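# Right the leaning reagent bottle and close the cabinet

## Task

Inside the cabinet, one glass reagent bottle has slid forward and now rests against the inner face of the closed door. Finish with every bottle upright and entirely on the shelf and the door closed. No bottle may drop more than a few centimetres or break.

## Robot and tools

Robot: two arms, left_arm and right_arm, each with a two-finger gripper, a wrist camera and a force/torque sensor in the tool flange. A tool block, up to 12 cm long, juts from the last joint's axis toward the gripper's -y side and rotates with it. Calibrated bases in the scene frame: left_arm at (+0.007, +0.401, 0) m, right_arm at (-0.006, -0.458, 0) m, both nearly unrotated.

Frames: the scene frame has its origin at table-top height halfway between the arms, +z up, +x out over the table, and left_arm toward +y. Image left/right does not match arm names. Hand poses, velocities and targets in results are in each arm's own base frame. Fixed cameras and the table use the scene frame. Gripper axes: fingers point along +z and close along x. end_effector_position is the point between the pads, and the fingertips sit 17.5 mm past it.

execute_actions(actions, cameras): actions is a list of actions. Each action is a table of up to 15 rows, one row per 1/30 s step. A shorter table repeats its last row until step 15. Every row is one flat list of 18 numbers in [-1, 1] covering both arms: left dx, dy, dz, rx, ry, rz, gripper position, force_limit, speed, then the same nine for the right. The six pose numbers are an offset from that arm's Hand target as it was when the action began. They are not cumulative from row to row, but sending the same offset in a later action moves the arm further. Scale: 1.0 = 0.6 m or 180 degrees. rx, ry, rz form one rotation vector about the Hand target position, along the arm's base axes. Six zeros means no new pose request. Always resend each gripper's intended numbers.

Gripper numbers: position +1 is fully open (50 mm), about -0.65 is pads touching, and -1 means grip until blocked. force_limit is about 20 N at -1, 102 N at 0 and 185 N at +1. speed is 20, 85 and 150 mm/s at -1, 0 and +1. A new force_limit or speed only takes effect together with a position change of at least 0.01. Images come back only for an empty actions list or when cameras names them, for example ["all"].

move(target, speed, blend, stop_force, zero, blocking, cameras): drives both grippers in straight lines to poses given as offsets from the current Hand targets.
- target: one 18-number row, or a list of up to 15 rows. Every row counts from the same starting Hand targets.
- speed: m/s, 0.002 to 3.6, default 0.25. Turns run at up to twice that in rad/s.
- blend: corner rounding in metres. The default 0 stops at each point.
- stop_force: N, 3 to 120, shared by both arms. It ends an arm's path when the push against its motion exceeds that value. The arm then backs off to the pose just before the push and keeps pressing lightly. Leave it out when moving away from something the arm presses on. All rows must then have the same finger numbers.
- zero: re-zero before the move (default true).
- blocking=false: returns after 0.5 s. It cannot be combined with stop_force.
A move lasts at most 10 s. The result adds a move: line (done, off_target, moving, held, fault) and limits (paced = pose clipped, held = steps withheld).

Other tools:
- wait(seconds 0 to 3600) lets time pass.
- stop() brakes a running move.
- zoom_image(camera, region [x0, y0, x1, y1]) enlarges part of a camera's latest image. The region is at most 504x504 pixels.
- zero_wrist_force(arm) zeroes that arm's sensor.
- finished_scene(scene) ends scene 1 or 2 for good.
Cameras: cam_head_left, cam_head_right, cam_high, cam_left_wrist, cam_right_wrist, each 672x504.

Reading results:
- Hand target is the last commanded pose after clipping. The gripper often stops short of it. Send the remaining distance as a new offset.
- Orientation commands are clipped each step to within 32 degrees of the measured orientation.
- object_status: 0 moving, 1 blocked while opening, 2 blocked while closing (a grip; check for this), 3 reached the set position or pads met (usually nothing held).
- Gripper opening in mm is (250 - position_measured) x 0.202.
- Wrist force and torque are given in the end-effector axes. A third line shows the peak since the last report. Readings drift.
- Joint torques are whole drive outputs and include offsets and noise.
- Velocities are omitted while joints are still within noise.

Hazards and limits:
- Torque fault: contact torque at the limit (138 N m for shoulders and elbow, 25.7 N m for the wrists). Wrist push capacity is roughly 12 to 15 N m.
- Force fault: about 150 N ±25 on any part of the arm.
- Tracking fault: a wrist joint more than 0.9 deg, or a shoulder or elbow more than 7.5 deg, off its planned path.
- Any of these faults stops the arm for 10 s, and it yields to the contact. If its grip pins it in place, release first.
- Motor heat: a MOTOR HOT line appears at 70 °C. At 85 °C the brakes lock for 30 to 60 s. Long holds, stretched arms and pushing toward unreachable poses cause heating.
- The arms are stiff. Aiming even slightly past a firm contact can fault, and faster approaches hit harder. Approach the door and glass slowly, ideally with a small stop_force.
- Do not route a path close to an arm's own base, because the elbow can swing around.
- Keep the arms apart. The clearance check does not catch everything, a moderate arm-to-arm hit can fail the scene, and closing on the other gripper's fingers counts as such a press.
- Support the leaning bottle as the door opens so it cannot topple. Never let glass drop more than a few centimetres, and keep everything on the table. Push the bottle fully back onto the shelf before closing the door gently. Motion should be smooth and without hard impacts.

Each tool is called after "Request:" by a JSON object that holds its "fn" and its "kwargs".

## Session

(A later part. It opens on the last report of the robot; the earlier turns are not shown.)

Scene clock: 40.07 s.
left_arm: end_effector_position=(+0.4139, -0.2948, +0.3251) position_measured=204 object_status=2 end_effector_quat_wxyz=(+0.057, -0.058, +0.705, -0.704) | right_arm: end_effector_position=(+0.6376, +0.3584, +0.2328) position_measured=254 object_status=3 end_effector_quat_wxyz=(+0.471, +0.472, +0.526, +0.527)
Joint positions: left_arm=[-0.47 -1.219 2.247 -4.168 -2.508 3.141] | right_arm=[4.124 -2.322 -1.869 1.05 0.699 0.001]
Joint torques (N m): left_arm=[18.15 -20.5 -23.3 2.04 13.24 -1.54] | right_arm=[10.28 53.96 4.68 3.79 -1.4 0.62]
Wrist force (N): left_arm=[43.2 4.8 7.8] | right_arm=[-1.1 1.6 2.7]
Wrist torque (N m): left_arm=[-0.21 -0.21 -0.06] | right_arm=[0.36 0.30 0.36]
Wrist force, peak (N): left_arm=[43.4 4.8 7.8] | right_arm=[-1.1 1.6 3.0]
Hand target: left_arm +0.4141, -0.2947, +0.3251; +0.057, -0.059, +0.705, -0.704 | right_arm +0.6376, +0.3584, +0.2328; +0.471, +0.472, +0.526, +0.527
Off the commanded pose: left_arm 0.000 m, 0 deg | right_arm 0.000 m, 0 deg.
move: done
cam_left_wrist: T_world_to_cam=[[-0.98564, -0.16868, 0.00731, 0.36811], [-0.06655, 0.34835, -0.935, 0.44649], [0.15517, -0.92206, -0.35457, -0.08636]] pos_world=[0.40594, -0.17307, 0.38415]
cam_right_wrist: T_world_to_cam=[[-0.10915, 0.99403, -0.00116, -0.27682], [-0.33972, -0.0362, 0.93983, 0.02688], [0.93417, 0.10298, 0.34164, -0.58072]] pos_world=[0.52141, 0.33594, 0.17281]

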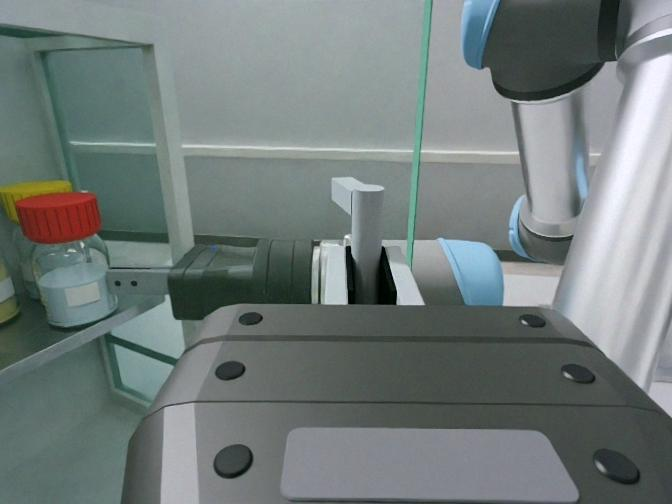

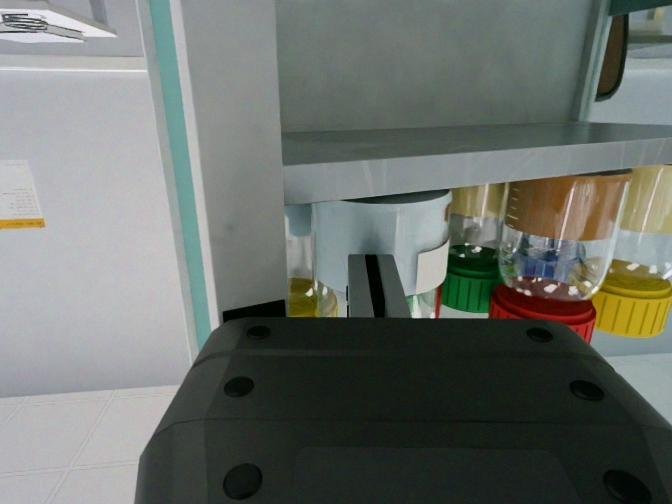

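Request:
{"fn": "move", "kwargs": {"target": [[0,0,0,0,0,0,-1,-0.7,-0.8,-0.1,-0.02,0,0,0,0,-1,1,1],[0,0,0,0,0,0,-1,-0.7,-0.8,-0.15,-0.46,0,0,0,0,-1,1,1]], "speed": 0.2, "blend": 0.02}}

Request:
{"fn": "move", "kwargs": {"target": [[0.0247,-0.0598,0,0,0,0.0417,-1,-0.7,-0.8,0,0,0,0,0,0,-1,1,1],[0.053,-0.1153,0,0,0,0.0833,-1,-0.7,-0.8,0,0,0,0,0,0,-1,1,1],[0.0883,-0.1667,0,0,0,0.125,-1,-0.7,-0.8,0,0,0,0,0,0,-1,1,1],[0.1298,-0.213,0,0,0,0.1667,-1,-0.7,-0.8,0,0,0,0,0,0,-1,1,1],[0.1655,-0.2418,0,0,0,0.1967,-1,-0.7,-0.8,0,0,0,0,0,0,-1,1,1],[0.1982,-0.267,0,0,0,0.2245,-1,-0.7,-0.8,0,0,0,0,0,0,-1,1,1]], "speed": 0.1, "blend": 0.008}}

Request:
{"fn": "move", "kwargs": {"target": [0.0477,-0.0268,0,0,0,0.0367,-1,-0.7,-0.8,0,0,0,0,0,0,-1,1,1], "speed": 0.03}}

Request:
{"fn": "move", "kwargs": {"target": [0.0033,-0.0015,0,0,0,0,-1,-0.7,-0.8,0,0,0,0,0,0,-1,1,1], "speed": 0.02, "stop_force": 25, "cameras": ["cam_left_wrist"]}}

Scene clock: 42.67 s.
left_arm: end_effector_position=(+0.4139, -0.2948, +0.3251) position_measured=204 object_status=2 end_effector_quat_wxyz=(+0.057, -0.058, +0.705, -0.704) | right_arm: end_effector_position=(+0.5476, +0.0824, +0.2329) position_measured=254 object_status=3 end_effector_quat_wxyz=(+0.471, +0.472, +0.526, +0.527)
Joint positions: left_arm=[-0.47 -1.219 2.247 -4.168 -2.508 3.141] | right_arm=[3.794 -2.127 -2.486 1.472 1.029 0.001]
Joint torques (N m): left_arm=[17.81 -20.61 -23.12 1.9 13.2 -1.45] | right_arm=[-4.64 20.24 8.31 0.76 0.44 -0.96]
Wrist force (N): left_arm=[43.2 4.7 7.5] | right_arm=[-1.5 1.6 2.6]
Wrist torque (N m): left_arm=[-0.23 -0.20 -0.06] | right_arm=[0.36 0.36 0.33]
Wrist force, peak (N): left_arm=[43.4 4.7 7.8] | right_arm=[-0.9 1.3 5.3]
Hand target: left_arm +0.4141, -0.2947, +0.3251; +0.057, -0.059, +0.705, -0.704 | right_arm +0.5476, +0.0824, +0.2328; +0.471, +0.472, +0.526, +0.527
Off the commanded pose: left_arm 0.000 m, 0 deg | right_arm 0.000 m, 0 deg.
move: done

Scene clock: 46.63 s.
left_arm: end_effector_position=(+0.5330, -0.4549, +0.3250) position_measured=204 object_status=2 end_effector_quat_wxyz=(+0.297, -0.299, +0.641, -0.641) | right_arm: end_effector_position=(+0.5476, +0.0824, +0.2328) position_measured=254 object_status=3 end_effector_quat_wxyz=(+0.471, +0.472, +0.526, +0.527)
Joint positions: left_arm=[-1.016 -1.107 2.049 -4.082 -1.256 3.139] | right_arm=[3.794 -2.127 -2.486 1.472 1.029 0.001]
Joint torques (N m): left_arm=[1.88 -40.91 -13.03 -3.49 -2.62 -1.67] | right_arm=[-9.49 21 -4.38 4.15 1.31 -1.02]
Wrist force (N): left_arm=[-3.5 1.0 0.0] | right_arm=[-1.4 1.5 2.8]
Wrist torque (N m): left_arm=[-0.45 -0.53 0.10] | right_arm=[0.36 0.35 0.33]
Wrist force, peak (N): left_arm=[50.0 4.5 9.0] | right_arm=[-2.0 1.6 2.8]
Hand target: left_arm +0.5330, -0.4549, +0.3251; +0.297, -0.299, +0.641, -0.641 | right_arm +0.5476, +0.0824, +0.2328; +0.471, +0.472, +0.526, +0.527
Off the commanded pose: left_arm 0.000 m, 0 deg | right_arm 0.000 m, 0 deg.
move: done

Scene clock: 48.87 s.
left_arm: end_effector_position=(+0.5616, -0.4711, +0.3250) position_measured=204 object_status=2 end_effector_quat_wxyz=(+0.334, -0.335, +0.623, -0.623) | right_arm: end_effector_position=(+0.5476, +0.0824, +0.2328) position_measured=254 object_status=3 end_effector_quat_wxyz=(+0.471, +0.472, +0.526, +0.527)
Joint positions: left_arm=[-1.042 -1.05 1.943 -4.033 -1.114 3.139] | right_arm=[3.794 -2.127 -2.486 1.472 1.029 0.001]
Joint torques (N m): left_arm=[1.13 -44.66 -11.91 -2.89 -2.43 -1.74] | right_arm=[-9.1 21.62 -3.98 3.89 1.14 -0.95]
Wrist force (N): left_arm=[1.4 -1.0 -1.3] | right_arm=[-1.5 1.3 2.3]
Wrist torque (N m): left_arm=[-0.41 -0.48 0.10] | right_arm=[0.32 0.37 0.33]
Wrist force, peak (N): left_arm=[13.0 0.1 2.4] | right_arm=[-1.7 1.7 3.1]
Hand target: left_arm +0.5616, -0.4710, +0.3251; +0.334, -0.335, +0.623, -0.623 | right_arm +0.5476, +0.0824, +0.2328; +0.471, +0.472, +0.526, +0.527
Off the commanded pose: left_arm 0.000 m, 0 deg | right_arm 0.000 m, 0 deg.
move: done

Scene clock: 50.03 s.
left_arm: end_effector_position=(+0.5628, -0.4716, +0.3251) position_measured=204 object_status=2 end_effector_quat_wxyz=(+0.334, -0.335, +0.623, -0.623) | right_arm: end_effector_position=(+0.5476, +0.0824, +0.2328) position_measured=254 object_status=3 end_effector_quat_wxyz=(+0.471, +0.472, +0.526, +0.527)
Joint positions: left_arm=[-1.041 -1.048 1.94 -4.032 -1.116 3.139] | right_arm=[3.794 -2.127 -2.486 1.472 1.029 0.001]
Joint torques (N m): left_arm=[-3.43 -43.09 -16.08 -1.8 1.37 -1.62] | right_arm=[-7.98 20.88 -3.65 4.04 1.17 -0.99]
Wrist force (N): left_arm=[1.4 4.3 -27.2] | right_arm=[-1.4 1.7 2.5]
Wrist torque (N m): left_arm=[-0.35 -0.53 0.10] | right_arm=[0.38 0.34 0.33]
Wrist force, peak (N): left_arm=[-1.7 5.3 -31.1] | right_arm=[-1.8 1.5 2.9]
Hand target: left_arm +0.5628, -0.4716, +0.3251; +0.334, -0.335, +0.623, -0.623 (not the last commanded pose) | right_arm +0.5476, +0.0824, +0.2328; +0.471, +0.472, +0.526, +0.527
Off the commanded pose: left_arm 0.001 m, 0 deg | right_arm 0.000 m, 0 deg.
move: contact (left_arm)
cam_left_wrist: T_world_to_cam=[[-0.54795, -0.83648, 0.00734, -0.07613], [-0.30038, 0.18856, -0.93499, 0.57432], [0.78072, -0.51453, -0.35459, -0.43234]] pos_world=[0.46833, -0.39443, 0.38425]

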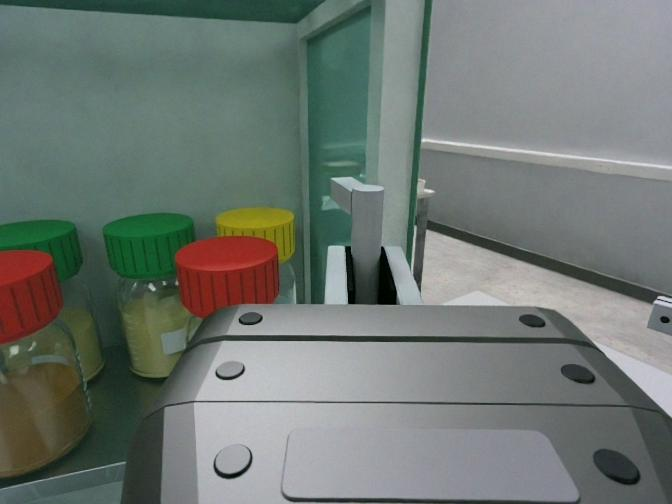

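Request:
{"fn": "move", "kwargs": {"target": [0,0,0,0,0,0,1,-0.7,-0.8,0,0,0,0,0,0,-1,1,1]}}

Request:
{"fn": "move", "kwargs": {"target": [-0.12,0.08,0,0,0,0,1,-0.7,-0.8,0,0,0,0,0,0,-1,1,1], "speed": 0.15, "cameras": ["cam_left_wrist"]}}

Scene clock: 51.57 s.
left_arm: end_effector_position=(+0.5628, -0.4716, +0.3251) position_measured=3 object_status=3 end_effector_quat_wxyz=(+0.334, -0.335, +0.623, -0.623) | right_arm: end_effector_position=(+0.5476, +0.0824, +0.2328) position_measured=254 object_status=3 end_effector_quat_wxyz=(+0.471, +0.472, +0.526, +0.527)
Joint positions: left_arm=[-1.041 -1.048 1.94 -4.032 -1.116 3.139] | right_arm=[3.794 -2.127 -2.486 1.472 1.029 0.001]
Joint torques (N m): left_arm=[2.81 -43.18 -15.76 -1.79 1.09 -1.63] | right_arm=[-8.91 21.01 -4.24 3.95 1.35 -0.81]
Wrist force (N): left_arm=[2.8 -0.1 0.9] | right_arm=[-1.5 1.6 2.8]
Wrist torque (N m): left_arm=[-0.33 -0.47 0.04] | right_arm=[0.36 0.36 0.34]
Wrist force, peak (N): left_arm=[1.4 4.5 -27.4] | right_arm=[-1.8 1.8 2.8]
Hand target: left_arm +0.5628, -0.4716, +0.3251; +0.334, -0.335, +0.623, -0.623 | right_arm +0.5476, +0.0824, +0.2328; +0.471, +0.472, +0.526, +0.527
Off the commanded pose: left_arm 0.000 m, 0 deg | right_arm 0.000 m, 0 deg.
move: done

Scene clock: 52.63 s.
left_arm: end_effector_position=(+0.4908, -0.4236, +0.3251) position_measured=3 object_status=3 end_effector_quat_wxyz=(+0.334, -0.335, +0.623, -0.623) | right_arm: end_effector_position=(+0.5476, +0.0824, +0.2328) position_measured=254 object_status=3 end_effector_quat_wxyz=(+0.471, +0.472, +0.526, +0.527)
Joint positions: left_arm=[-1.142 -1.188 2.192 -4.145 -1.015 3.139] | right_arm=[3.794 -2.127 -2.486 1.472 1.029 0.001]
Joint torques (N m): left_arm=[4.48 -31.32 -8.21 -1.42 -1.16 -1.41] | right_arm=[-7.95 21.32 -3.69 4.02 1.22 -1.16]
Wrist force (N): left_arm=[2.8 -0.6 1.3] | right_arm=[-1.6 1.4 2.8]
Wrist torque (N m): left_arm=[-0.42 -0.48 0.07] | right_arm=[0.35 0.38 0.33]
Wrist force, peak (N): left_arm=[2.9 -0.5 3.3] | right_arm=[-1.5 1.7 2.8]
Hand target: left_arm +0.4908, -0.4236, +0.3251; +0.334, -0.335, +0.623, -0.623 | right_arm +0.5476, +0.0824, +0.2328; +0.471, +0.472, +0.526, +0.527
Off the commanded pose: left_arm 0.000 m, 0 deg | right_arm 0.000 m, 0 deg.
move: done
cam_left_wrist: T_world_to_cam=[[-0.548, -0.83644, 0.0074, -0.07542], [-0.30038, 0.18853, -0.935, 0.54364], [0.78068, -0.51461, -0.35457, -0.35144]] pos_world=[0.39633, -0.34643, 0.38425]

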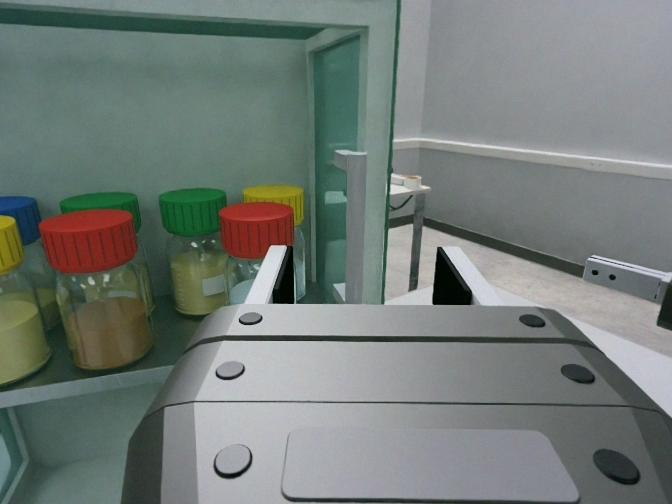

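Request:
{"fn": "finished_scene", "kwargs": {"scene": 2}}

The scene is finished: the task was done.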